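# Place the green block in the blue tray

## Task

Get the green block to rest inside the blue tray, with the robot still upright and not leaning at the end, and without knocking anything out of the work area.

## Robot and tools

Robot: a Rainbow Robotics RB-Y1 on a two-wheel differential base with two rear casters. It has a head camera, two 7-joint arms each ending in a parallel gripper with a wrist camera whose case sticks out sideways, and a folding torso (leg with ankle, knee, hip, plus a chest that can lean and turn). The base is 0.58 m wide, extends 0.10 m ahead of the drive axle and 0.57 m behind it, and needs a 0.58 m radius to spin in place. It cannot move sideways.

Frames: the base frame has its origin on the floor midway between the drive wheels, x forward, y left, z up, in metres. The chest, left_hand and right_hand readouts are in this frame. A hand point sits between the finger pads, 0.03 m back from the tips; the fingers point along the hand's -z and close along its x. Reported hand positions can be off, especially far out or carrying weight. The odometry frame is the base frame as it was at scene start; base_odometry counts wheel rotation only, so slip looks like travel, and heading is in rad, left positive, -3.142 to 3.142.

move: the one tool that acts. Allowed combinations: base and/or joints (optionally with min_time_s or contact_limits); or target alone (optionally with min_time_s); or contact_limits alone. A move with no action just reports state and images.
- base: a single velocity command {x_m_s, turn_rad_s, for_s}. x_m_s is forward speed in m/s (0.005 to 1.5 either sign, or 0); turn_rad_s is leftward turn rate in rad/s (0.02 to 1.509 either sign, or 0); for_s is duration in s (0.1 to 5). Omitted speeds are 0. Distance is roughly speed times for_s; acceleration is 0.4 m/s² (turns 0.5 rad/s²), so braking can take up to about 3 s after for_s.
- joints: a dictionary keyed by joint name, each value an absolute target in rad (grippers in m of pad opening, 0 to 0.1). Ranges: torso_squat_rad 0 to 1.2, torso_shift_rad -0.3 to 0.6, torso_pitch_rad -0.2 to 1.4 (positive bows forward), torso_yaw_rad -1.5 to 1.5 (left positive; raise both arms sideways 0.2 rad or more first); shoulder_pitch ±2.356 (negative swings forward/up); left_shoulder_roll_rad 0 to 3.141, right_shoulder_roll_rad -3.141 to 0 (outward lift); shoulder_yaw ±2.094; elbow -2.617 to 0.01 (negative bends); forearm_roll ±3.141; wrist_pitch -1.57 to 1.919; hand_roll ±2.705; head_pan_rad ±0.523; head_tilt_rad -0.35 to 1.57 (positive looks down). Torso combos must also hold: squat + shift <= 1.52; squat - shift + pitch <= 1.57; shift + 0.5 pitch - 0.4 squat <= 0.7; shift + 0.3 pitch - 0.5 squat <= 0.39.
- target: one hand's absolute pose: side ("left" or "right"), x, y, z in m in the base frame (-3 to 3), and quat_wxyz in the same form the hand lines print. It is converted once to joint angles, so the hand travels along an arc; split long moves into short steps.
- min_time_s: 0.1 to 8 s, the minimum duration of arm, head and torso motions.
- contact_limits: per gripper (left_gripper_m, right_gripper_m), motor current in mA, 200 to 672.5, persistent; lower means gentler grip. To grip, command an opening at least 0.005 m under the object's width.
- cameras: list from head_camera, left_wrist_camera, right_wrist_camera, all.
- blocking: true (default) returns once everything is at rest; false returns in about 0.5 s while motion continues. A target waits for earlier motions to end.

wait: seconds 0 to 10, optional cameras; returns early when pending moves finish. stop: brakes all running motions. zoom_image: camera plus region [x0, y0, x1, y1] in pixels (at most 504 by 504) of that camera's latest image. read_manual: licence texts only. finished_scene: scene = current scene number; ends the scene irreversibly, so the block must already be resting in the tray.

Results: "move" says done or the worst status. Hand statuses: reached (within 10 mm and 2 degrees), short (with distance), or refused (nothing moved, and later calls in that reply are skipped). Joint statuses: done, off_target (stopped away from target, may still push), not_followed (collision check held the arm back, see "joint command not followed" and cause line), contact_stop (torso hit something or could not lift), time_out, limit_stop_at_<name> (self-collision guard or built-in limit), torque_fault (10 s freeze), limit_stop_at_motor_heat. An unplanned stop blocks later calls in the same reply. on_its_own lists things the robot did unasked. lidar_m gives 12 distances in 30 degree sectors, counter-clockwise from straight ahead, at 0.23 m height. motor_effort is wheel load in percent; a stationary wheel reading well above 30 suggests pushing on something. Joint torques, external torques, wrist force/torque and motor temperatures help detect contact, loads and heat (80 °C triggers a brake stop).

Avoid: letting the arms collide or squeeze each other (camera cases included); dropping the block or releasing it while moving; driving into furniture (the base keeps pushing, can tip, or may cut wheel power); fast bows, squats or sudden stops with outstretched arms or a load, which can tip the robot; pressing hard against fixed objects, which risks torque faults. Time spent thinking also lets the scene run on.

Each tool is called after "Emit:" as name([rows], argument=value, ...), one row to a line, values as JSON.

## Session

Emit:
move()

Scene clock: 0.00 s.
Joint torques (N m): no reading
External joint torques (N m): no reading
Motor temperatures (°C): left_arm=[41 34 30 38 37 35 36] | right_arm=[39 40 28 31 40 39 39]
Wrist force (N): no reading
Wrist torque (N m): no reading
Wrist force, peak (N): no reading
base_odometry: x=+0.000 y=+0.000 heading=+0.000
lidar_m: 2.61 2.75 2.37 2.41 2.96 2.63 2.64 2.10 1.39 1.38 2.25 2.50
base_status: not commanded
joint_positions: torso_squat_rad=+0.350 torso_shift_rad=+0.000 torso_pitch_rad=+0.000 torso_yaw_rad=+0.000 left_shoulder_pitch_rad=+0.030 left_shoulder_roll_rad=+0.020 left_shoulder_yaw_rad=+0.037 left_elbow_rad=-0.264 left_forearm_roll_rad=+0.030 left_wrist_pitch_rad=-0.006 left_hand_roll_rad=+0.032 left_gripper_m=+0.099 right_shoulder_pitch_rad=+0.024 right_shoulder_roll_rad=-0.015 right_shoulder_yaw_rad=+0.007 right_elbow_rad=-0.152 right_forearm_roll_rad=+0.000 right_wrist_pitch_rad=-0.031 right_hand_roll_rad=+0.023 right_gripper_m=+0.100 head_pan_rad=+0.000 head_tilt_rad=+0.400
joint_status: not commanded
wheel_motors_off: 0
motor_effort: left_wheel=+1 right_wheel=+0
chest: x=-0.2280 y=-0.0008 z=+1.2475 quat_wxyz=(+1.000, +0.000, +0.000, +0.000) (m; base frame)
left_hand: x=-0.1202 y=+0.2412 z=+0.5712 quat_wxyz=(+0.991, +0.010, -0.121, +0.053) (m; base frame)
right_hand: x=-0.1642 y=-0.2317 z=+0.5653 quat_wxyz=(+0.997, -0.008, -0.080, +0.011) (m; base frame)
pictures: head_camera, left_wrist_camera, right_wrist_camera

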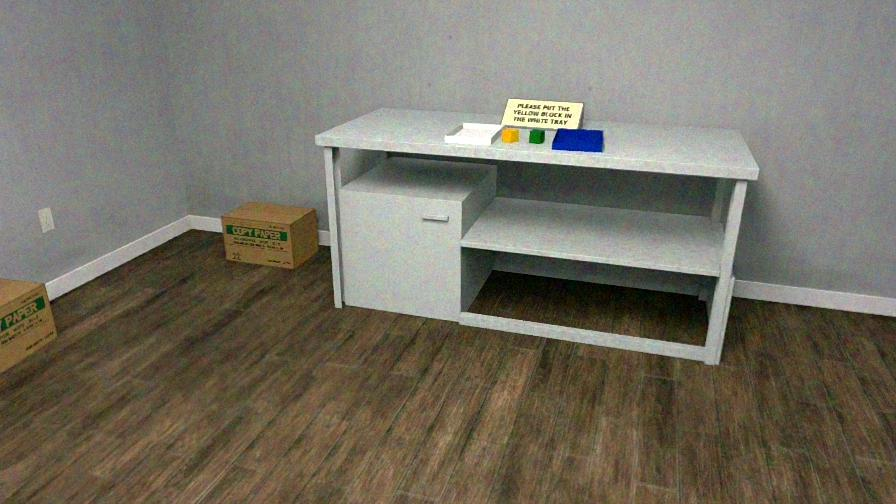

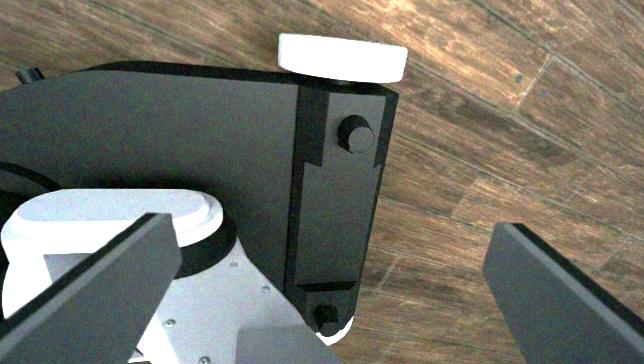

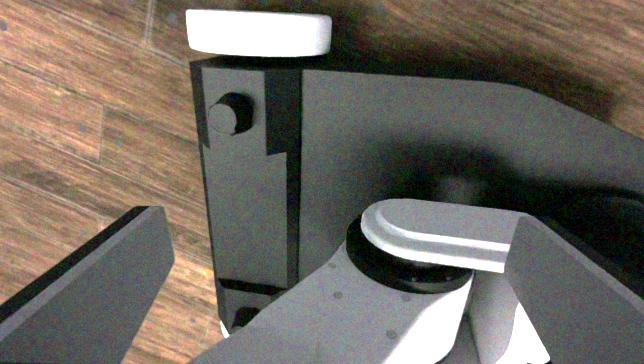

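Emit:
move(base={"x_m_s":0.6,"for_s":3.05})

Emit:
move(base={"turn_rad_s":-0.3,"for_s":0.97}, joints={"head_tilt_rad":0.65}, cameras=["head_camera"])

Scene clock: 15.50 s.
Joint torques (N m): left_arm=[-1.24 0.96 -0.08 -1.01 0.19 -0.48 -0.01] | right_arm=[-0.63 -0.79 -0.21 0.11 0.29 -0.62 0.1]
External joint torques (N m): left_arm=[1 0.06 -0.16 0.38 0.19 0.11 0] | right_arm=[0.63 0.12 -0.17 0.3 0.26 -0.24 0.09]
Wrist force (N): left_arm=[2.0 2.0 -3.9] | right_arm=[-0.2 1.4 -5.7]
Wrist torque (N m): left_arm=[-0.14 0.35 0.25] | right_arm=[-0.14 0.02 -0.02]
Wrist force, peak (N): left_arm=[2.1 1.9 -4.1] | right_arm=[0.2 1.0 -6.5]
move: done
base_odometry: x=+1.840 y=+0.000 heading=+0.000
lidar_m: 0.78 0.94 1.80 1.80 2.36 4.37 4.40 2.41 2.44 2.45 1.22 1.41
base_status: done (sent for 3.07 of 3.07 s)
joint_positions: torso_squat_rad=+0.350 torso_shift_rad=+0.000 torso_pitch_rad=+0.000 torso_yaw_rad=+0.000 left_shoulder_pitch_rad=+0.030 left_shoulder_roll_rad=+0.020 left_shoulder_yaw_rad=+0.037 left_elbow_rad=-0.264 left_forearm_roll_rad=+0.030 left_wrist_pitch_rad=-0.006 left_hand_roll_rad=+0.032 left_gripper_m=+0.099 right_shoulder_pitch_rad=+0.024 right_shoulder_roll_rad=-0.015 right_shoulder_yaw_rad=+0.007 right_elbow_rad=-0.152 right_forearm_roll_rad=+0.000 right_wrist_pitch_rad=-0.031 right_hand_roll_rad=+0.023 right_gripper_m=+0.100 head_pan_rad=+0.000 head_tilt_rad=+0.400
joint_status: not commanded
wheel_motors_off: 0
motor_effort: left_wheel=-1(28) right_wheel=+1(27)
chest: x=-0.2280 y=-0.0008 z=+1.2475 quat_wxyz=(+1.000, +0.000, +0.000, +0.000) (m; base frame)
left_hand: x=-0.1201 y=+0.2412 z=+0.5712 quat_wxyz=(+0.991, +0.010, -0.121, +0.053) (m; base frame)
right_hand: x=-0.1641 y=-0.2317 z=+0.5653 quat_wxyz=(+0.997, -0.008, -0.080, +0.011) (m; base frame)
pictures: none

Scene clock: 17.43 s.
Joint torques (N m): left_arm=[-1.71 0.95 -0.23 -1.05 0.25 -0.57 -0.22] | right_arm=[-1.27 -0.15 -0.44 0.18 0.31 -0.5 0.02]
External joint torques (N m): left_arm=[0.54 0.06 -0.31 0.34 0.25 0.02 -0.21] | right_arm=[-0.01 0.76 -0.4 0.37 0.28 -0.12 0.01]
Wrist force (N): left_arm=[1.9 1.9 -3.8] | right_arm=[0.0 0.9 -5.9]
Wrist torque (N m): left_arm=[-0.13 0.35 0.27] | right_arm=[-0.11 0.05 -0.06]
Wrist force, peak (N): left_arm=[2.0 1.9 -4.1] | right_arm=[-0.1 0.5 -6.4]
move: done
base_odometry: x=+1.840 y=+0.000 heading=-0.290
lidar_m: 0.79 0.81 1.62 1.80 2.00 2.81 4.37 3.39 2.42 2.43 1.23 1.47
base_status: done (sent for 0.97 of 0.97 s)
joint_positions: torso_squat_rad=+0.350 torso_shift_rad=+0.000 torso_pitch_rad=+0.000 torso_yaw_rad=+0.000 left_shoulder_pitch_rad=+0.030 left_shoulder_roll_rad=+0.020 left_shoulder_yaw_rad=+0.037 left_elbow_rad=-0.264 left_forearm_roll_rad=+0.030 left_wrist_pitch_rad=-0.006 left_hand_roll_rad=+0.032 left_gripper_m=+0.099 right_shoulder_pitch_rad=+0.024 right_shoulder_roll_rad=-0.015 right_shoulder_yaw_rad=+0.007 right_elbow_rad=-0.152 right_forearm_roll_rad=+0.000 right_wrist_pitch_rad=-0.031 right_hand_roll_rad=+0.023 right_gripper_m=+0.100 head_pan_rad=+0.000 head_tilt_rad=+0.650
joint_status: all done
wheel_motors_off: 0
motor_effort: left_wheel=+2(21) right_wheel=+0(31)
chest: x=-0.2280 y=-0.0008 z=+1.2475 quat_wxyz=(+1.000, +0.000, +0.000, +0.000) (m; base frame)
left_hand: x=-0.1202 y=+0.2412 z=+0.5712 quat_wxyz=(+0.991, +0.010, -0.121, +0.053) (m; base frame)
right_hand: x=-0.1641 y=-0.2317 z=+0.5653 quat_wxyz=(+0.997, -0.008, -0.080, +0.011) (m; base frame)
pictures: head_camera

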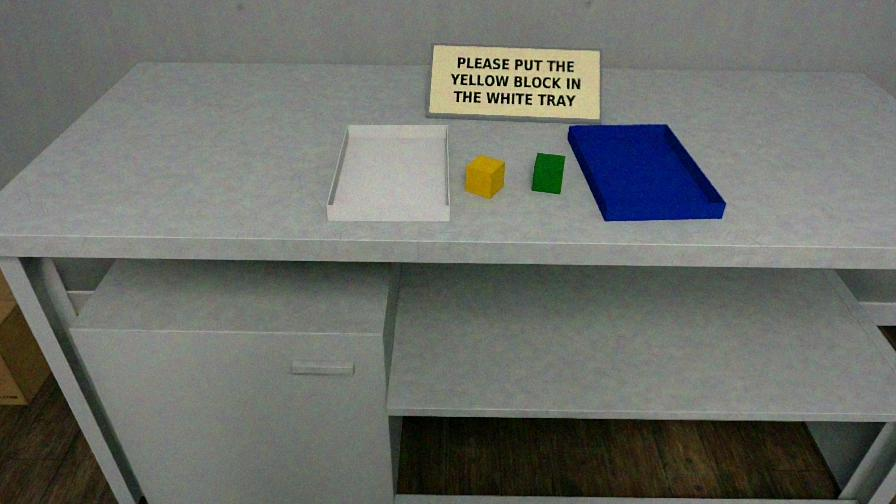

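Emit:
move(joints={"torso_pitch_rad":0.55,"head_tilt_rad":0.5,"left_shoulder_pitch_rad":-0.5,"right_shoulder_pitch_rad":-0.3,"right_shoulder_roll_rad":-0.25,"right_elbow_rad":-1.9}, cameras=["head_camera"])

Emit:
move(target={"side":"right","x":0.42,"y":-0.22,"z":1.02,"quat_wxyz":[1,0,0,0]}, cameras=["all"])

Scene clock: 29.13 s.
Joint torques (N m): left_arm=[-0.53 -1.08 -0.55 -0.05 0.15 -0.47 -0.05] | right_arm=[-6.2 -3.38 -2.77 -10.28 0.52 -2.32 -0.18]
External joint torques (N m): left_arm=[0.47 -0.45 -0.47 0.81 0.15 0.03 -0.04] | right_arm=[0.58 0.37 -0.23 0.35 0.29 -0.34 -0.23]
Wrist force (N): left_arm=[2.3 2.0 -3.7] | right_arm=[-5.7 2.1 1.1]
Wrist torque (N m): left_arm=[-0.11 0.38 0.25] | right_arm=[-0.23 -0.35 -0.07]
Wrist force, peak (N): left_arm=[2.4 2.0 -4.1] | right_arm=[-3.0 2.6 -5.9]
move: done
base_odometry: x=+1.840 y=+0.000 heading=-0.290
lidar_m: 0.77 0.80 1.63 1.80 2.00 2.79 4.38 3.38 2.42 2.42 1.23 1.46
base_status: not commanded
joint_positions: torso_squat_rad=+0.350 torso_shift_rad=+0.000 torso_pitch_rad=+0.550 torso_yaw_rad=+0.000 left_shoulder_pitch_rad=-0.500 left_shoulder_roll_rad=+0.020 left_shoulder_yaw_rad=+0.037 left_elbow_rad=-0.264 left_forearm_roll_rad=+0.030 left_wrist_pitch_rad=-0.006 left_hand_roll_rad=+0.032 left_gripper_m=+0.099 right_shoulder_pitch_rad=-0.300 right_shoulder_roll_rad=-0.250 right_shoulder_yaw_rad=+0.007 right_elbow_rad=-1.900 right_forearm_roll_rad=+0.000 right_wrist_pitch_rad=-0.031 right_hand_roll_rad=+0.023 right_gripper_m=+0.100 head_pan_rad=+0.000 head_tilt_rad=+0.500
joint_status: all done
wheel_motors_off: 0
motor_effort: left_wheel=+4(7) right_wheel=-2(6)
chest: x=-0.0663 y=-0.0008 z=+1.2019 quat_wxyz=(+0.962, +0.000, +0.272, +0.000) (m; base frame)
left_hand: x=+0.0443 y=+0.1889 z=+0.5095 quat_wxyz=(+0.995, -0.023, -0.095, -0.030) (m; base frame)
right_hand: x=+0.4209 y=-0.1997 z=+1.0051 quat_wxyz=(+0.662, -0.014, -0.737, +0.136) (m; base frame)
pictures: head_camera

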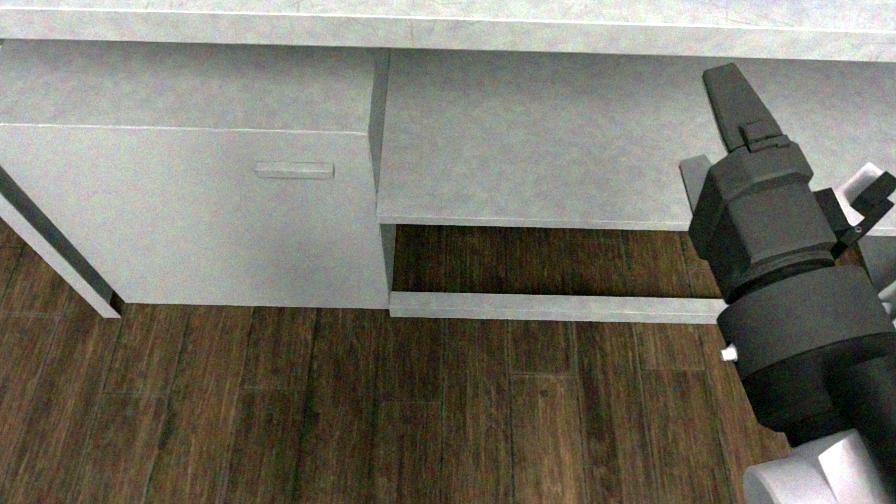

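Scene clock: 30.73 s.
Joint torques (N m): left_arm=[-0.5 -0.95 -0.19 -0.24 0.24 -0.49 -0.02] | right_arm=[-18.35 -8.62 -7.33 -4.15 0.8 -0.42 0.15]
External joint torques (N m): left_arm=[0.5 -0.32 -0.11 0.62 0.24 0 -0.01] | right_arm=[2.76 2.42 0.97 0.26 0.56 -0.39 0.15]
Wrist force (N): left_arm=[2.3 2.0 -4.0] | right_arm=[0.4 1.5 -5.9]
Wrist torque (N m): left_arm=[-0.11 0.38 0.25] | right_arm=[-0.21 -0.01 0.10]
Wrist force, peak (N): left_arm=[2.3 2.1 -4.1] | right_arm=[-2.9 -0.1 -5.7]
move: done
base_odometry: x=+1.840 y=+0.000 heading=-0.290
lidar_m: 0.76 0.80 1.62 1.80 2.00 2.79 4.36 3.38 2.40 2.43 1.22 1.46
base_status: not commanded
joint_positions: torso_squat_rad=+0.350 torso_shift_rad=+0.000 torso_pitch_rad=+0.550 torso_yaw_rad=+0.000 left_shoulder_pitch_rad=-0.500 left_shoulder_roll_rad=+0.020 left_shoulder_yaw_rad=+0.037 left_elbow_rad=-0.264 left_forearm_roll_rad=+0.030 left_wrist_pitch_rad=-0.006 left_hand_roll_rad=+0.032 left_gripper_m=+0.099 right_shoulder_pitch_rad=-1.443 right_shoulder_roll_rad=-0.889 right_shoulder_yaw_rad=+0.453 right_elbow_rad=-1.415 right_forearm_roll_rad=-1.082 right_wrist_pitch_rad=+1.919 right_hand_roll_rad=-0.638 right_gripper_m=+0.100 head_pan_rad=+0.000 head_tilt_rad=+0.500
joint_status: all done
wheel_motors_off: 0
motor_effort: left_wheel=+4(5) right_wheel=-2(3)
chest: x=-0.0663 y=-0.0008 z=+1.2019 quat_wxyz=(+0.962, +0.000, +0.271, +0.000) (m; base frame)
left_hand: x=+0.0443 y=+0.1889 z=+0.5096 quat_wxyz=(+0.995, -0.023, -0.095, -0.030) (m; base frame)
right_hand: x=+0.4201 y=-0.2201 z=+1.0203 quat_wxyz=(+1.000, +0.000, -0.001, +0.000) (m; base frame)
right_hand_status: reached (checked arc, planned for 1.2 s): 0 mm and 0.1 deg off.
pictures: head_camera, left_wrist_camera, right_wrist_camera

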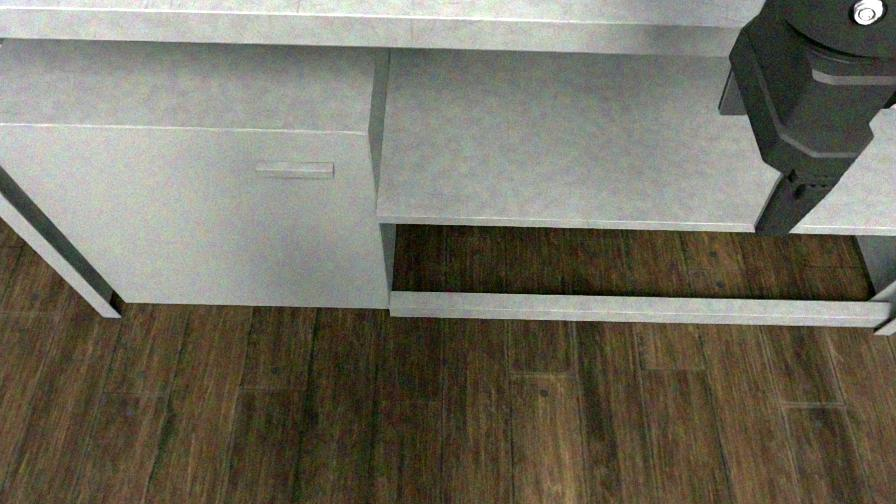

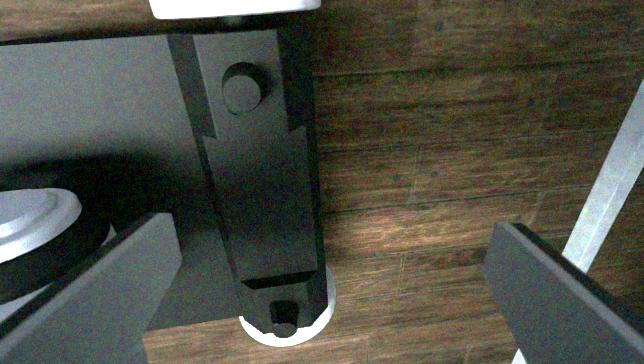

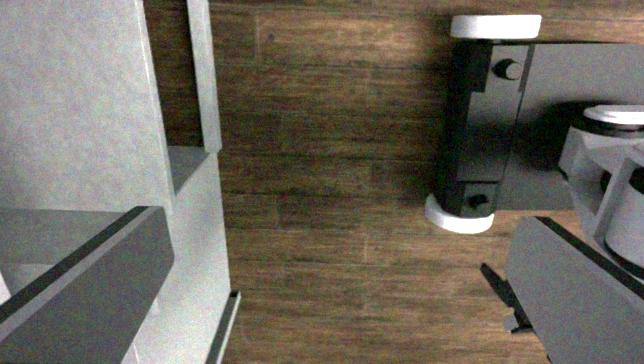

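Emit:
move(base={"x_m_s":0.3,"for_s":1.67}, cameras=["head_camera","right_wrist_camera"])

Scene clock: 38.77 s.
Joint torques (N m): left_arm=[0.13 -0.75 -0.36 -0.17 0.14 -0.4 -0.16] | right_arm=[-18.58 -9.15 -7.9 -4.01 0.66 -0.13 0.42]
External joint torques (N m): left_arm=[1.13 -0.12 -0.28 0.69 0.14 0.1 -0.14] | right_arm=[2.53 1.89 0.4 0.4 0.42 -0.1 0.42]
Wrist force (N): left_arm=[2.4 2.1 -3.6] | right_arm=[1.0 1.1 -6.0]
Wrist torque (N m): left_arm=[-0.13 0.40 0.25] | right_arm=[-0.15 0.05 0.07]
Wrist force, peak (N): left_arm=[2.7 2.1 -4.1] | right_arm=[1.3 1.0 -6.5]
move: done
base_odometry: x=+2.319 y=-0.143 heading=-0.290
lidar_m: 0.35 0.28 0.40 1.86 1.88 2.70 4.88 2.74 2.54 1.00 1.04 0.95
base_status: done (sent for 1.67 of 1.67 s)
joint_positions: torso_squat_rad=+0.350 torso_shift_rad=+0.000 torso_pitch_rad=+0.550 torso_yaw_rad=+0.000 left_shoulder_pitch_rad=-0.500 left_shoulder_roll_rad=+0.020 left_shoulder_yaw_rad=+0.037 left_elbow_rad=-0.264 left_forearm_roll_rad=+0.030 left_wrist_pitch_rad=-0.006 left_hand_roll_rad=+0.032 left_gripper_m=+0.099 right_shoulder_pitch_rad=-1.443 right_shoulder_roll_rad=-0.889 right_shoulder_yaw_rad=+0.453 right_elbow_rad=-1.415 right_forearm_roll_rad=-1.082 right_wrist_pitch_rad=+1.919 right_hand_roll_rad=-0.638 right_gripper_m=+0.100 head_pan_rad=+0.000 head_tilt_rad=+0.500
joint_status: not commanded
wheel_motors_off: 0
motor_effort: left_wheel=-2(22) right_wheel=+1(28)
chest: x=-0.0663 y=-0.0008 z=+1.2019 quat_wxyz=(+0.962, +0.000, +0.271, +0.000) (m; base frame)
left_hand: x=+0.0444 y=+0.1889 z=+0.5096 quat_wxyz=(+0.995, -0.023, -0.095, -0.030) (m; base frame)
right_hand: x=+0.4201 y=-0.2200 z=+1.0202 quat_wxyz=(+1.000, +0.000, +0.000, +0.000) (m; base frame)
pictures: head_camera, right_wrist_camera

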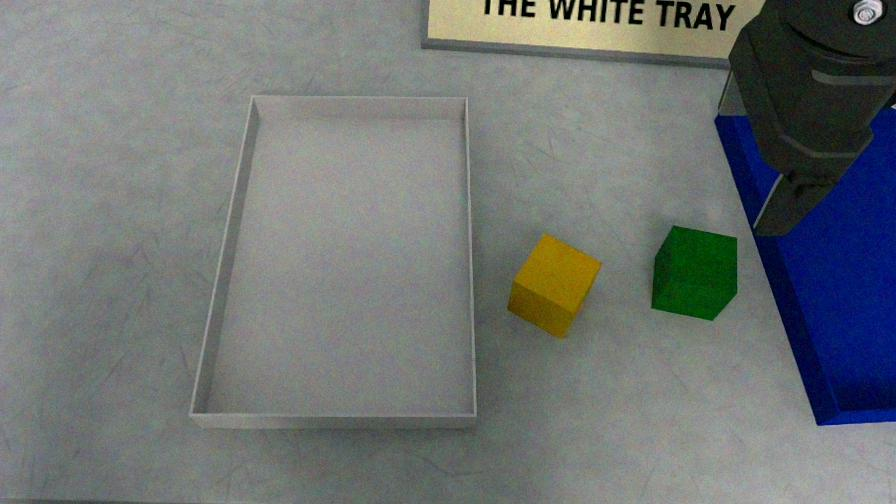

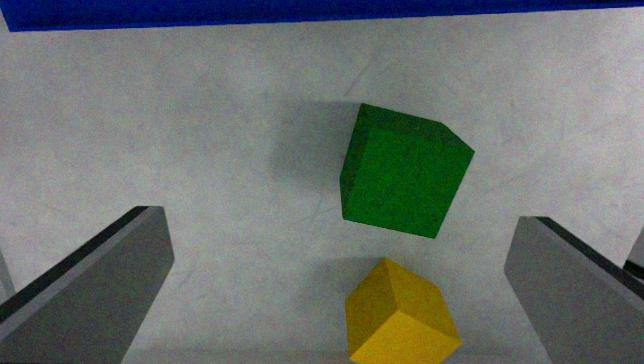

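Emit:
move(target={"side":"right","x":0.38,"y":-0.195,"z":0.96,"quat_wxyz":[0.9955,0,0,-0.0948]}, cameras=["head_camera","right_wrist_camera"])

Scene clock: 48.57 s.
Joint torques (N m): left_arm=[-0.58 -0.56 -0.24 -0.35 0.21 -0.57 -0.01] | right_arm=[-18.53 -8.9 -9.7 -5.74 0.46 -0.3 0.32]
External joint torques (N m): left_arm=[0.42 0.06 -0.16 0.51 0.21 -0.07 0.01] | right_arm=[0.61 1.27 -1.19 -0.86 0.25 -0.29 0.32]
Wrist force (N): left_arm=[2.3 2.1 -3.7] | right_arm=[0.5 0.9 -6.2]
Wrist torque (N m): left_arm=[-0.12 0.39 0.25] | right_arm=[-0.12 0.00 0.12]
Wrist force, peak (N): left_arm=[2.9 2.0 -4.0] | right_arm=[-0.2 1.0 -7.2]
move: done
base_odometry: x=+2.319 y=-0.143 heading=-0.290
lidar_m: 0.35 0.27 0.40 1.85 1.89 2.69 4.86 2.74 2.54 1.01 1.04 0.95
base_status: not commanded
joint_positions: torso_squat_rad=+0.350 torso_shift_rad=+0.000 torso_pitch_rad=+0.550 torso_yaw_rad=+0.000 left_shoulder_pitch_rad=-0.500 left_shoulder_roll_rad=+0.020 left_shoulder_yaw_rad=+0.037 left_elbow_rad=-0.264 left_forearm_roll_rad=+0.030 left_wrist_pitch_rad=-0.006 left_hand_roll_rad=+0.032 left_gripper_m=+0.099 right_shoulder_pitch_rad=-1.258 right_shoulder_roll_rad=-0.844 right_shoulder_yaw_rad=+0.472 right_elbow_rad=-1.611 right_forearm_roll_rad=-1.022 right_wrist_pitch_rad=+1.855 right_hand_roll_rad=-0.953 right_gripper_m=+0.100 head_pan_rad=+0.000 head_tilt_rad=+0.500
joint_status: all done
wheel_motors_off: 0
motor_effort: left_wheel=-1(2) right_wheel=+1(2)
chest: x=-0.0663 y=-0.0008 z=+1.2019 quat_wxyz=(+0.962, +0.000, +0.271, +0.000) (m; base frame)
left_hand: x=+0.0443 y=+0.1889 z=+0.5096 quat_wxyz=(+0.995, -0.023, -0.095, -0.030) (m; base frame)
right_hand: x=+0.3795 y=-0.1946 z=+0.9607 quat_wxyz=(+0.996, +0.001, +0.002, -0.094) (m; base frame)
right_hand_status: reached (checked arc, planned for 0.5 s): 1 mm and 0.4 deg off.
pictures: head_camera, right_wrist_camera

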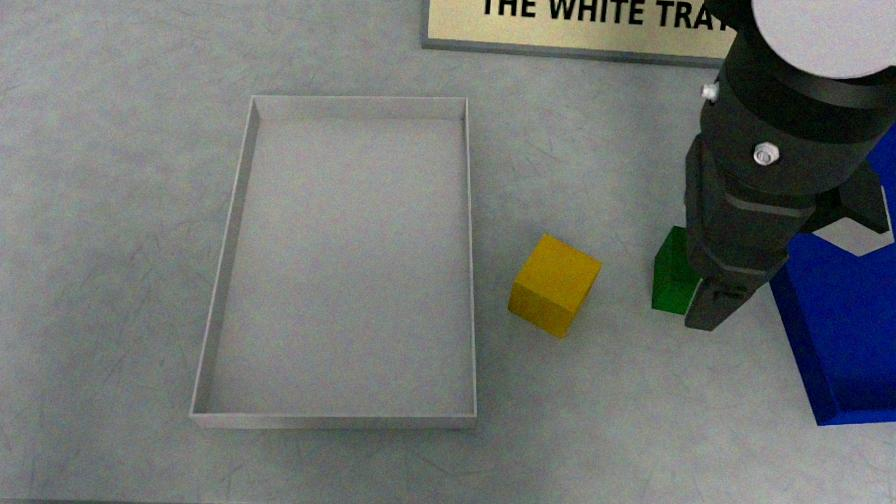

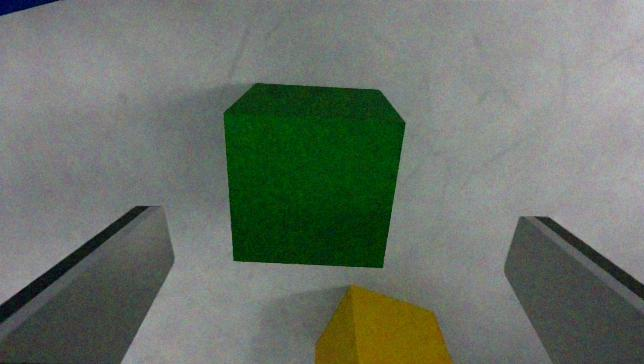

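Emit:
move(target={"side":"right","x":0.379,"y":-0.203,"z":0.912,"quat_wxyz":[0.9955,0,0,-0.0948]}, min_time_s=1.2, cameras=["right_wrist_camera"])

Emit:
move(joints={"right_gripper_m":0.03}, cameras=["head_camera","right_wrist_camera"])

Scene clock: 53.27 s.
Joint torques (N m): left_arm=[-0.59 -0.91 -0.28 -0.17 0.2 -0.59 -0.07] | right_arm=[-15.63 -8.2 -7.2 -4.51 0.55 -0.32 0.3]
External joint torques (N m): left_arm=[0.41 -0.28 -0.2 0.69 0.21 -0.1 -0.05] | right_arm=[2.94 2.09 1.16 0.75 0.31 -0.31 0.3]
Wrist force (N): left_arm=[2.3 2.1 -3.8] | right_arm=[0.7 0.9 -5.9]
Wrist torque (N m): left_arm=[-0.14 0.40 0.25] | right_arm=[-0.16 0.08 -0.08]
Wrist force, peak (N): left_arm=[2.5 2.0 -4.1] | right_arm=[0.7 1.3 -6.7]
move: done
base_odometry: x=+2.319 y=-0.143 heading=-0.290
lidar_m: 0.36 0.29 0.40 1.87 1.89 2.69 4.88 2.75 2.53 1.03 1.05 0.94
base_status: not commanded
joint_positions: torso_squat_rad=+0.350 torso_shift_rad=+0.000 torso_pitch_rad=+0.550 torso_yaw_rad=+0.000 left_shoulder_pitch_rad=-0.500 left_shoulder_roll_rad=+0.020 left_shoulder_yaw_rad=+0.037 left_elbow_rad=-0.264 left_forearm_roll_rad=+0.030 left_wrist_pitch_rad=-0.006 left_hand_roll_rad=+0.032 left_gripper_m=+0.099 right_shoulder_pitch_rad=-1.181 right_shoulder_roll_rad=-0.824 right_shoulder_yaw_rad=+0.508 right_elbow_rad=-1.554 right_forearm_roll_rad=-0.953 right_wrist_pitch_rad=+1.735 right_hand_roll_rad=-0.902 right_gripper_m=+0.100 head_pan_rad=+0.000 head_tilt_rad=+0.500
joint_status: all done
wheel_motors_off: 0
motor_effort: left_wheel=-1(2) right_wheel=+1(2)
chest: x=-0.0663 y=-0.0008 z=+1.2019 quat_wxyz=(+0.962, +0.000, +0.271, +0.000) (m; base frame)
left_hand: x=+0.0443 y=+0.1889 z=+0.5096 quat_wxyz=(+0.995, -0.023, -0.095, -0.030) (m; base frame)
right_hand: x=+0.3789 y=-0.2031 z=+0.9125 quat_wxyz=(+0.995, +0.000, -0.001, -0.095) (m; base frame)
right_hand_status: reached (checked arc, planned for 1.2 s): 1 mm and 0.1 deg off.
pictures: right_wrist_camera

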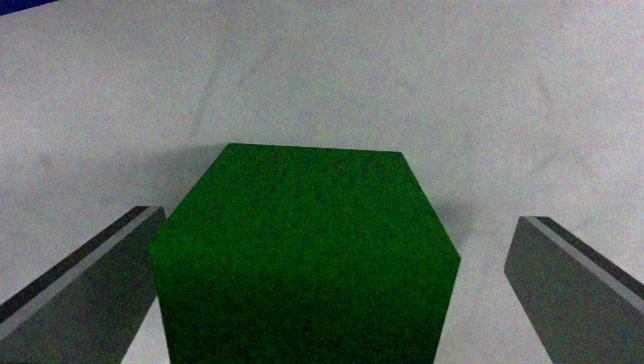

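Scene clock: 54.60 s.
Joint torques (N m): left_arm=[-0.33 -0.47 -0.1 -0.21 0.23 -0.49 -0.01] | right_arm=[-15.72 -7.98 -7.73 -4.33 0.72 -0.15 0.3]
External joint torques (N m): left_arm=[0.67 0.16 -0.02 0.65 0.23 0 0] | right_arm=[2.85 2.31 0.63 0.94 0.48 -0.14 0.3]
Wrist force (N): left_arm=[2.3 2.3 -3.9] | right_arm=[0.8 1.1 -4.7]
Wrist torque (N m): left_arm=[-0.15 0.37 0.25] | right_arm=[-0.15 0.06 -0.08]
Wrist force, peak (N): left_arm=[2.4 2.3 -4.1] | right_arm=[1.2 1.1 -6.3]
move: off_target
base_odometry: x=+2.319 y=-0.143 heading=-0.290
lidar_m: 0.34 0.28 0.39 1.87 1.88 2.70 4.87 2.74 2.54 1.03 1.04 0.94
base_status: not commanded
joint_positions: torso_squat_rad=+0.350 torso_shift_rad=+0.000 torso_pitch_rad=+0.550 torso_yaw_rad=+0.000 left_shoulder_pitch_rad=-0.500 left_shoulder_roll_rad=+0.020 left_shoulder_yaw_rad=+0.037 left_elbow_rad=-0.264 left_forearm_roll_rad=+0.030 left_wrist_pitch_rad=-0.006 left_hand_roll_rad=+0.032 left_gripper_m=+0.099 right_shoulder_pitch_rad=-1.181 right_shoulder_roll_rad=-0.824 right_shoulder_yaw_rad=+0.508 right_elbow_rad=-1.554 right_forearm_roll_rad=-0.953 right_wrist_pitch_rad=+1.735 right_hand_roll_rad=-0.902 right_gripper_m=+0.049 head_pan_rad=+0.000 head_tilt_rad=+0.500
joint_status: right_gripper_m off_target (ended at +0.049, target +0.030)
wheel_motors_off: 0
motor_effort: left_wheel=-2(2) right_wheel=+1(2)
chest: x=-0.0663 y=-0.0008 z=+1.2019 quat_wxyz=(+0.962, +0.000, +0.271, +0.000) (m; base frame)
left_hand: x=+0.0443 y=+0.1889 z=+0.5096 quat_wxyz=(+0.995, -0.023, -0.095, -0.030) (m; base frame)
right_hand: x=+0.3789 y=-0.2031 z=+0.9125 quat_wxyz=(+0.995, +0.000, -0.001, -0.095) (m; base frame)
pictures: head_camera, right_wrist_camera

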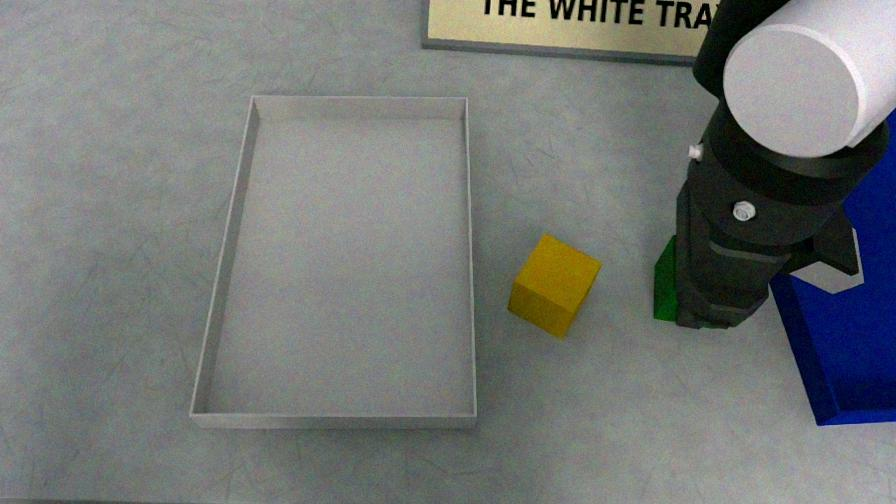

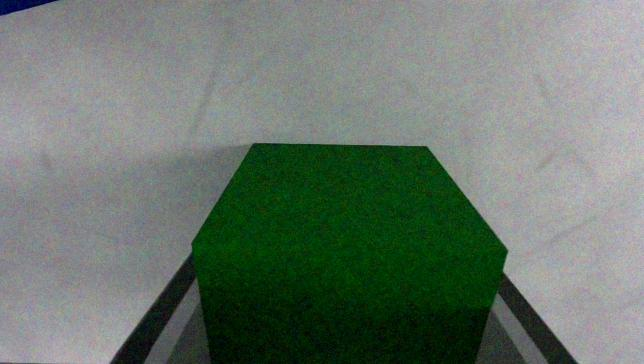

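Emit:
move(target={"side":"right","x":0.38,"y":-0.21,"z":1.0,"quat_wxyz":[0.9955,0,0,-0.0948]})

Emit:
move(target={"side":"right","x":0.39,"y":-0.385,"z":0.99,"quat_wxyz":[0.9955,0,0,-0.0948]}, min_time_s=1.5, cameras=["head_camera","right_wrist_camera"])

Scene clock: 58.50 s.
Joint torques (N m): left_arm=[-0.52 -0.97 -0.3 -0.32 0.17 -0.44 -0.08] | right_arm=[-16.66 -8.82 -7.97 -5.03 0.71 -0.32 -0.04]
External joint torques (N m): left_arm=[0.48 -0.34 -0.22 0.54 0.17 0.05 -0.07] | right_arm=[2.44 2.02 0.84 -0.81 0.48 -0.3 -0.04]
Wrist force (N): left_arm=[2.4 2.2 -3.8] | right_arm=[0.8 0.7 -7.5]
Wrist torque (N m): left_arm=[-0.14 0.39 0.25] | right_arm=[-0.06 0.01 0.12]
Wrist force, peak (N): left_arm=[2.3 2.1 -4.2] | right_arm=[0.2 0.7 -9.4]
move: done
base_odometry: x=+2.319 y=-0.143 heading=-0.290
lidar_m: 0.36 0.29 0.39 1.85 1.88 2.70 4.88 2.73 2.53 1.03 1.04 0.94
base_status: not commanded
joint_positions: torso_squat_rad=+0.350 torso_shift_rad=+0.000 torso_pitch_rad=+0.550 torso_yaw_rad=+0.000 left_shoulder_pitch_rad=-0.500 left_shoulder_roll_rad=+0.020 left_shoulder_yaw_rad=+0.037 left_elbow_rad=-0.264 left_forearm_roll_rad=+0.030 left_wrist_pitch_rad=-0.006 left_hand_roll_rad=+0.032 left_gripper_m=+0.099 right_shoulder_pitch_rad=-1.304 right_shoulder_roll_rad=-0.918 right_shoulder_yaw_rad=+0.439 right_elbow_rad=-1.651 right_forearm_roll_rad=-1.107 right_wrist_pitch_rad=+1.919 right_hand_roll_rad=-0.967 right_gripper_m=+0.049 head_pan_rad=+0.000 head_tilt_rad=+0.500
joint_status: all done
wheel_motors_off: 0
motor_effort: left_wheel=-2(2) right_wheel=+2(3)
chest: x=-0.0663 y=-0.0008 z=+1.2019 quat_wxyz=(+0.962, +0.000, +0.271, +0.000) (m; base frame)
left_hand: x=+0.0443 y=+0.1889 z=+0.5096 quat_wxyz=(+0.995, -0.023, -0.095, -0.030) (m; base frame)
right_hand: x=+0.3802 y=-0.2100 z=+1.0002 quat_wxyz=(+0.995, +0.000, +0.000, -0.095) (m; base frame)
right_hand_status: reached (checked arc, planned for 0.4 s): 0 mm and 0.0 deg off.
pictures: none

Scene clock: 60.33 s.
Joint torques (N m): left_arm=[-0.43 -0.53 0.02 -0.4 0.22 -0.43 -0.05] | right_arm=[-14.41 -16.05 -10.75 -2.65 0.22 -0.21 0.27]
External joint torques (N m): left_arm=[0.57 0.1 0.1 0.46 0.22 0.06 -0.03] | right_arm=[1.59 1.39 -1.52 0.74 -0.03 -0.18 0.27]
Wrist force (N): left_arm=[2.2 2.0 -3.7] | right_arm=[1.1 1.2 -6.9]
Wrist torque (N m): left_arm=[-0.11 0.37 0.26] | right_arm=[-0.15 0.09 -0.12]
Wrist force, peak (N): left_arm=[2.5 2.1 -4.1] | right_arm=[1.0 1.5 -7.3]
move: done
base_odometry: x=+2.319 y=-0.143 heading=-0.290
lidar_m: 0.35 0.28 0.40 1.85 1.89 2.70 4.86 2.75 2.54 1.01 1.05 0.95
base_status: not commanded
joint_positions: torso_squat_rad=+0.350 torso_shift_rad=+0.000 torso_pitch_rad=+0.550 torso_yaw_rad=+0.000 left_shoulder_pitch_rad=-0.500 left_shoulder_roll_rad=+0.020 left_shoulder_yaw_rad=+0.037 left_elbow_rad=-0.264 left_forearm_roll_rad=+0.030 left_wrist_pitch_rad=-0.006 left_hand_roll_rad=+0.032 left_gripper_m=+0.099 right_shoulder_pitch_rad=-1.108 right_shoulder_roll_rad=-1.207 right_shoulder_yaw_rad=+0.293 right_elbow_rad=-1.394 right_forearm_roll_rad=-1.202 right_wrist_pitch_rad=+1.738 right_hand_roll_rad=-0.485 right_gripper_m=+0.049 head_pan_rad=+0.000 head_tilt_rad=+0.500
joint_status: all done
wheel_motors_off: 0
motor_effort: left_wheel=-1(2) right_wheel=+2(2)
chest: x=-0.0663 y=-0.0008 z=+1.2019 quat_wxyz=(+0.962, +0.000, +0.271, +0.000) (m; base frame)
left_hand: x=+0.0443 y=+0.1889 z=+0.5096 quat_wxyz=(+0.995, -0.023, -0.095, -0.030) (m; base frame)
right_hand: x=+0.3899 y=-0.3848 z=+0.9901 quat_wxyz=(+0.996, +0.000, -0.001, -0.095) (m; base frame)
right_hand_status: reached (checked arc, planned for 1.5 s): 0 mm and 0.1 deg off.
pictures: head_camera, right_wrist_camera

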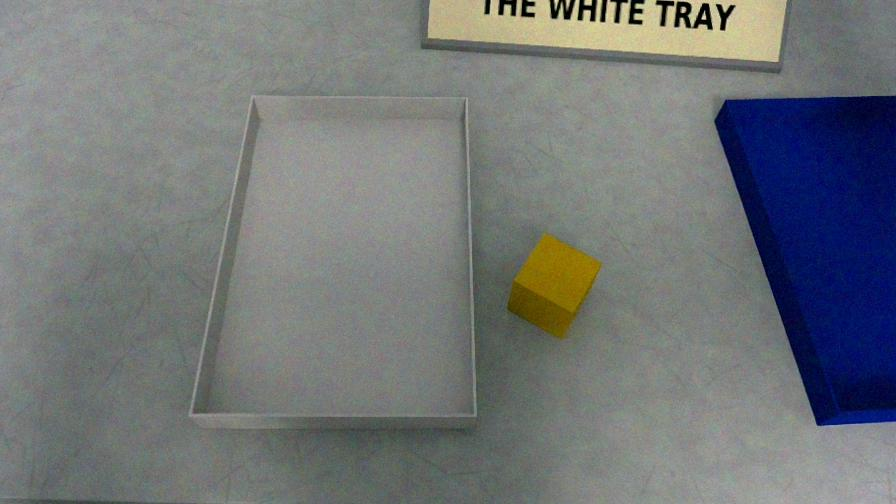

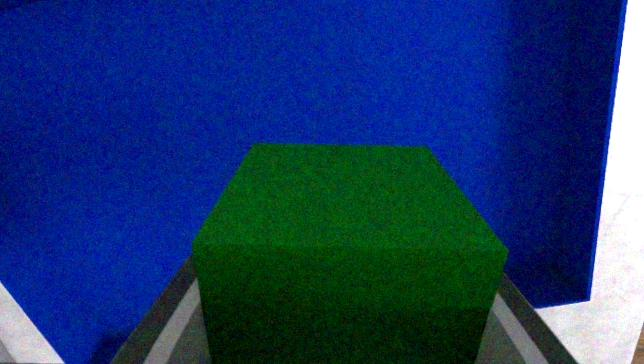

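Emit:
move(target={"side":"right","x":0.40,"y":-0.405,"z":0.935,"quat_wxyz":[0.9955,0,0,-0.0948]})

Emit:
move(target={"side":"right","x":0.40,"y":-0.405,"z":0.919,"quat_wxyz":[0.9955,0,0,-0.0948]}, min_time_s=1, cameras=["head_camera","right_wrist_camera"])

Scene clock: 64.07 s.
Joint torques (N m): left_arm=[-0.24 -0.64 -0.07 -0.42 0.15 -0.37 -0.14] | right_arm=[-14.71 -16.02 -8.28 -3.66 0.63 -0.13 -0.08]
External joint torques (N m): left_arm=[0.75 -0.02 0.01 0.43 0.15 0.12 -0.13] | right_arm=[1.68 1.84 0.11 0.15 0.37 -0.09 -0.08]
Wrist force (N): left_arm=[2.5 2.1 -3.8] | right_arm=[0.5 1.0 -6.7]
Wrist torque (N m): left_arm=[-0.13 0.41 0.26] | right_arm=[-0.13 0.05 -0.06]
Wrist force, peak (N): left_arm=[2.4 2.6 -3.9] | right_arm=[0.5 1.9 -8.0]
move: done
base_odometry: x=+2.319 y=-0.143 heading=-0.290
lidar_m: 0.36 0.29 0.39 1.87 1.89 2.70 4.86 2.74 2.52 1.02 1.05 0.96
base_status: not commanded
joint_positions: torso_squat_rad=+0.350 torso_shift_rad=+0.000 torso_pitch_rad=+0.550 torso_yaw_rad=+0.000 left_shoulder_pitch_rad=-0.500 left_shoulder_roll_rad=+0.020 left_shoulder_yaw_rad=+0.037 left_elbow_rad=-0.264 left_forearm_roll_rad=+0.030 left_wrist_pitch_rad=-0.006 left_hand_roll_rad=+0.032 left_gripper_m=+0.099 right_shoulder_pitch_rad=-1.101 right_shoulder_roll_rad=-1.129 right_shoulder_yaw_rad=+0.340 right_elbow_rad=-1.200 right_forearm_roll_rad=-1.130 right_wrist_pitch_rad=+1.606 right_hand_roll_rad=-0.353 right_gripper_m=+0.049 head_pan_rad=+0.000 head_tilt_rad=+0.500
joint_status: all done
wheel_motors_off: 0
motor_effort: left_wheel=-1(2) right_wheel=+1(7)
chest: x=-0.0663 y=-0.0008 z=+1.2019 quat_wxyz=(+0.962, +0.000, +0.271, +0.000) (m; base frame)
left_hand: x=+0.0443 y=+0.1889 z=+0.5096 quat_wxyz=(+0.995, -0.023, -0.095, -0.030) (m; base frame)
right_hand: x=+0.4000 y=-0.4050 z=+0.9350 quat_wxyz=(+0.996, +0.000, +0.000, -0.095) (m; base frame)
right_hand_status: reached (checked arc, planned for 0.5 s): 0 mm and 0.0 deg off.
pictures: none

Scene clock: 65.40 s.
Joint torques (N m): left_arm=[-0.32 -0.6 -0.45 -0.44 0.19 -0.41 -0.15] | right_arm=[-13.86 -14.81 -8.04 -2.76 0.82 -0.38 0.23]
External joint torques (N m): left_arm=[0.68 0.03 -0.37 0.42 0.19 0.09 -0.14] | right_arm=[2.5 3 0.21 1.12 0.56 -0.34 0.23]
Wrist force (N): left_arm=[2.4 2.1 -4.0] | right_arm=[0.9 1.2 -6.3]
Wrist torque (N m): left_arm=[-0.12 0.39 0.24] | right_arm=[-0.15 0.03 -0.08]
Wrist force, peak (N): left_arm=[2.6 2.1 -4.1] | right_arm=[1.1 1.7 -7.0]
move: done
base_odometry: x=+2.319 y=-0.143 heading=-0.290
lidar_m: 0.35 0.29 0.40 1.87 1.89 2.71 4.87 2.76 2.53 1.03 1.04 0.96
base_status: not commanded
joint_positions: torso_squat_rad=+0.350 torso_shift_rad=+0.000 torso_pitch_rad=+0.550 torso_yaw_rad=+0.000 left_shoulder_pitch_rad=-0.500 left_shoulder_roll_rad=+0.020 left_shoulder_yaw_rad=+0.037 left_elbow_rad=-0.264 left_forearm_roll_rad=+0.030 left_wrist_pitch_rad=-0.006 left_hand_roll_rad=+0.032 left_gripper_m=+0.099 right_shoulder_pitch_rad=-1.090 right_shoulder_roll_rad=-1.108 right_shoulder_yaw_rad=+0.350 right_elbow_rad=-1.177 right_forearm_roll_rad=-1.115 right_wrist_pitch_rad=+1.573 right_hand_roll_rad=-0.342 right_gripper_m=+0.049 head_pan_rad=+0.000 head_tilt_rad=+0.500
joint_status: all done
wheel_motors_off: 0
motor_effort: left_wheel=-2(2) right_wheel=+1(2)
chest: x=-0.0663 y=-0.0008 z=+1.2019 quat_wxyz=(+0.962, +0.000, +0.271, +0.000) (m; base frame)
left_hand: x=+0.0443 y=+0.1889 z=+0.5096 quat_wxyz=(+0.995, -0.023, -0.095, -0.030) (m; base frame)
right_hand: x=+0.3994 y=-0.4048 z=+0.9199 quat_wxyz=(+0.996, +0.000, +0.000, -0.095) (m; base frame)
right_hand_status: reached (checked arc, planned for 1.0 s): 1 mm and 0.1 deg off.
pictures: head_camera, right_wrist_camera

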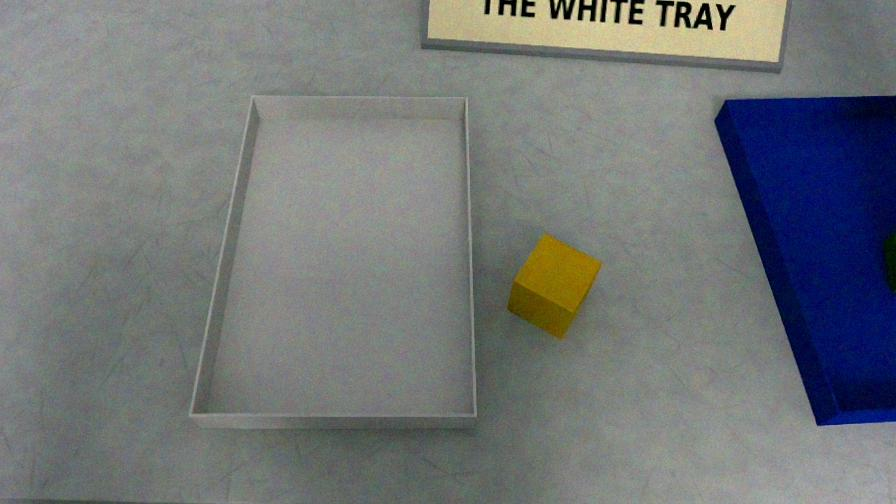

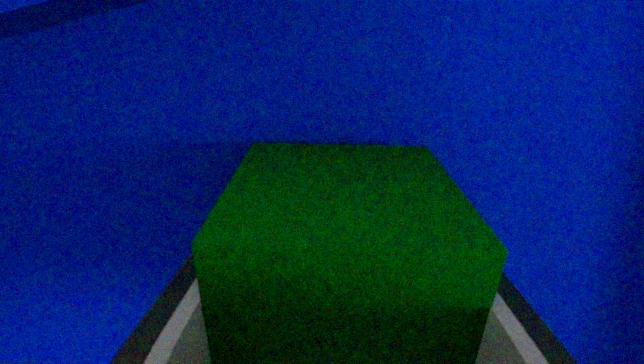

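Emit:
move(target={"side":"right","x":0.40,"y":-0.405,"z":0.915,"quat_wxyz":[0.9955,0,0,-0.0948]}, min_time_s=0.6)

Emit:
move(joints={"right_gripper_m":0.075})

Emit:
move(target={"side":"right","x":0.40,"y":-0.405,"z":1.0,"quat_wxyz":[0.9955,0,0,-0.0948]}, min_time_s=1, cameras=["right_wrist_camera"])

Scene clock: 68.73 s.
Joint torques (N m): left_arm=[-0.62 -0.29 -0.43 -0.3 0.13 -0.48 -0.03] | right_arm=[-15.69 -14.44 -7.07 -2.88 0.95 -0.42 0.2]
External joint torques (N m): left_arm=[0.38 0.34 -0.35 0.56 0.13 0.01 -0.02] | right_arm=[0.72 3.34 1.09 1.02 0.7 -0.38 0.2]
Wrist force (N): left_arm=[2.4 2.2 -3.9] | right_arm=[1.2 0.8 -5.4]
Wrist torque (N m): left_arm=[-0.12 0.40 0.26] | right_arm=[-0.12 0.05 -0.10]
Wrist force, peak (N): left_arm=[2.6 2.1 -4.0] | right_arm=[0.8 1.3 -7.3]
move: done
base_odometry: x=+2.319 y=-0.143 heading=-0.290
lidar_m: 0.35 0.29 0.40 1.86 1.88 2.70 4.88 2.76 2.54 1.03 1.05 0.95
base_status: not commanded
joint_positions: torso_squat_rad=+0.350 torso_shift_rad=+0.000 torso_pitch_rad=+0.550 torso_yaw_rad=+0.000 left_shoulder_pitch_rad=-0.500 left_shoulder_roll_rad=+0.020 left_shoulder_yaw_rad=+0.037 left_elbow_rad=-0.264 left_forearm_roll_rad=+0.030 left_wrist_pitch_rad=-0.006 left_hand_roll_rad=+0.032 left_gripper_m=+0.099 right_shoulder_pitch_rad=-1.091 right_shoulder_roll_rad=-1.100 right_shoulder_yaw_rad=+0.354 right_elbow_rad=-1.161 right_forearm_roll_rad=-1.110 right_wrist_pitch_rad=+1.562 right_hand_roll_rad=-0.335 right_gripper_m=+0.049 head_pan_rad=+0.000 head_tilt_rad=+0.500
joint_status: all done
wheel_motors_off: 0
motor_effort: left_wheel=-1(2) right_wheel=+1(2)
chest: x=-0.0663 y=-0.0008 z=+1.2019 quat_wxyz=(+0.962, +0.000, +0.271, +0.000) (m; base frame)
left_hand: x=+0.0443 y=+0.1889 z=+0.5096 quat_wxyz=(+0.995, -0.023, -0.095, -0.030) (m; base frame)
right_hand: x=+0.3999 y=-0.4051 z=+0.9152 quat_wxyz=(+0.995, +0.000, +0.000, -0.095) (m; base frame)
right_hand_status: reached (checked arc, planned for 0.6 s): 0 mm and 0.0 deg off.
pictures: none

Scene clock: 69.50 s.
Joint torques (N m): left_arm=[-0.62 -0.85 0.05 -0.29 0.14 -0.5 0.01] | right_arm=[-16.28 -14.77 -6.86 -2.8 0.75 -0.4 0.23]
External joint torques (N m): left_arm=[0.38 -0.23 0.13 0.56 0.14 -0.01 0.02] | right_arm=[0.13 3.02 1.3 1.11 0.5 -0.35 0.23]
Wrist force (N): left_arm=[2.4 2.0 -3.9] | right_arm=[1.1 1.0 -5.4]
Wrist torque (N m): left_arm=[-0.10 0.38 0.26] | right_arm=[-0.13 0.08 -0.10]
Wrist force, peak (N): left_arm=[2.4 2.1 -4.1] | right_arm=[0.8 1.7 -6.1]
move: done
base_odometry: x=+2.319 y=-0.143 heading=-0.290
lidar_m: 0.35 0.29 0.39 1.86 1.89 2.69 4.87 2.76 2.52 1.01 1.03 0.94
base_status: not commanded
joint_positions: torso_squat_rad=+0.350 torso_shift_rad=+0.000 torso_pitch_rad=+0.550 torso_yaw_rad=+0.000 left_shoulder_pitch_rad=-0.500 left_shoulder_roll_rad=+0.020 left_shoulder_yaw_rad=+0.037 left_elbow_rad=-0.264 left_forearm_roll_rad=+0.030 left_wrist_pitch_rad=-0.006 left_hand_roll_rad=+0.032 left_gripper_m=+0.099 right_shoulder_pitch_rad=-1.091 right_shoulder_roll_rad=-1.100 right_shoulder_yaw_rad=+0.354 right_elbow_rad=-1.161 right_forearm_roll_rad=-1.110 right_wrist_pitch_rad=+1.562 right_hand_roll_rad=-0.335 right_gripper_m=+0.075 head_pan_rad=+0.000 head_tilt_rad=+0.500
joint_status: all done
wheel_motors_off: 0
motor_effort: left_wheel=-1(2) right_wheel=+1(1)
chest: x=-0.0663 y=-0.0008 z=+1.2019 quat_wxyz=(+0.962, +0.000, +0.271, +0.000) (m; base frame)
left_hand: x=+0.0443 y=+0.1889 z=+0.5096 quat_wxyz=(+0.995, -0.023, -0.095, -0.030) (m; base frame)
right_hand: x=+0.3999 y=-0.4051 z=+0.9152 quat_wxyz=(+0.995, +0.000, +0.000, -0.095) (m; base frame)
pictures: none

Scene clock: 70.83 s.
Joint torques (N m): left_arm=[-0.2 -0.5 -0.54 -0.37 0.15 -0.5 -0.09] | right_arm=[-16.1 -15.79 -9.35 -4.27 0.26 -0.26 -0.25]
External joint torques (N m): left_arm=[0.79 0.12 -0.46 0.49 0.15 -0.01 -0.08] | right_arm=[0.35 2.02 -0.58 -0.78 0.01 -0.22 -0.25]
Wrist force (N): left_arm=[2.5 2.0 -3.9] | right_arm=[0.7 1.1 -6.0]
Wrist torque (N m): left_arm=[-0.13 0.41 0.25] | right_arm=[-0.14 0.00 0.09]
Wrist force, peak (N): left_arm=[2.5 2.2 -4.0] | right_arm=[1.2 1.4 -6.6]
move: done
base_odometry: x=+2.319 y=-0.143 heading=-0.290
lidar_m: 0.35 0.29 0.40 1.86 1.89 2.71 4.88 2.74 2.53 1.02 1.03 0.95
base_status: not commanded
joint_positions: torso_squat_rad=+0.350 torso_shift_rad=+0.000 torso_pitch_rad=+0.550 torso_yaw_rad=+0.000 left_shoulder_pitch_rad=-0.500 left_shoulder_roll_rad=+0.020 left_shoulder_yaw_rad=+0.037 left_elbow_rad=-0.264 left_forearm_roll_rad=+0.030 left_wrist_pitch_rad=-0.006 left_hand_roll_rad=+0.032 left_gripper_m=+0.099 right_shoulder_pitch_rad=-1.167 right_shoulder_roll_rad=-1.211 right_shoulder_yaw_rad=+0.298 right_elbow_rad=-1.276 right_forearm_roll_rad=-1.192 right_wrist_pitch_rad=+1.749 right_hand_roll_rad=-0.392 right_gripper_m=+0.075 head_pan_rad=+0.000 head_tilt_rad=+0.500
joint_status: all done
wheel_motors_off: 0
motor_effort: left_wheel=-1(2) right_wheel=+1(1)
chest: x=-0.0663 y=-0.0008 z=+1.2019 quat_wxyz=(+0.962, +0.000, +0.271, +0.000) (m; base frame)
left_hand: x=+0.0443 y=+0.1889 z=+0.5096 quat_wxyz=(+0.995, -0.023, -0.095, -0.030) (m; base frame)
right_hand: x=+0.4000 y=-0.4051 z=+1.0000 quat_wxyz=(+0.995, +0.000, +0.000, -0.095) (m; base frame)
right_hand_status: reached (checked arc, planned for 1.0 s): 0 mm and 0.0 deg off.
pictures: right_wrist_camera

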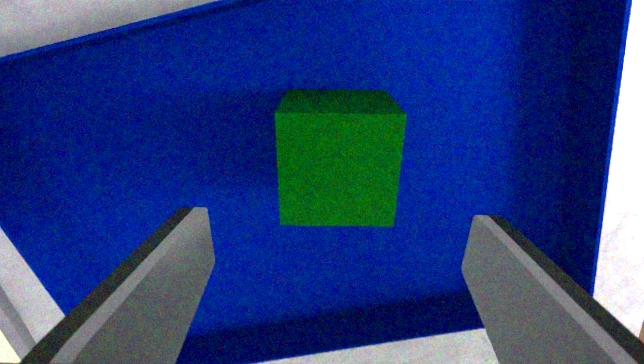

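In the tray.

Emit:
finished_scene(scene=1)

The scene is finished: the task was done.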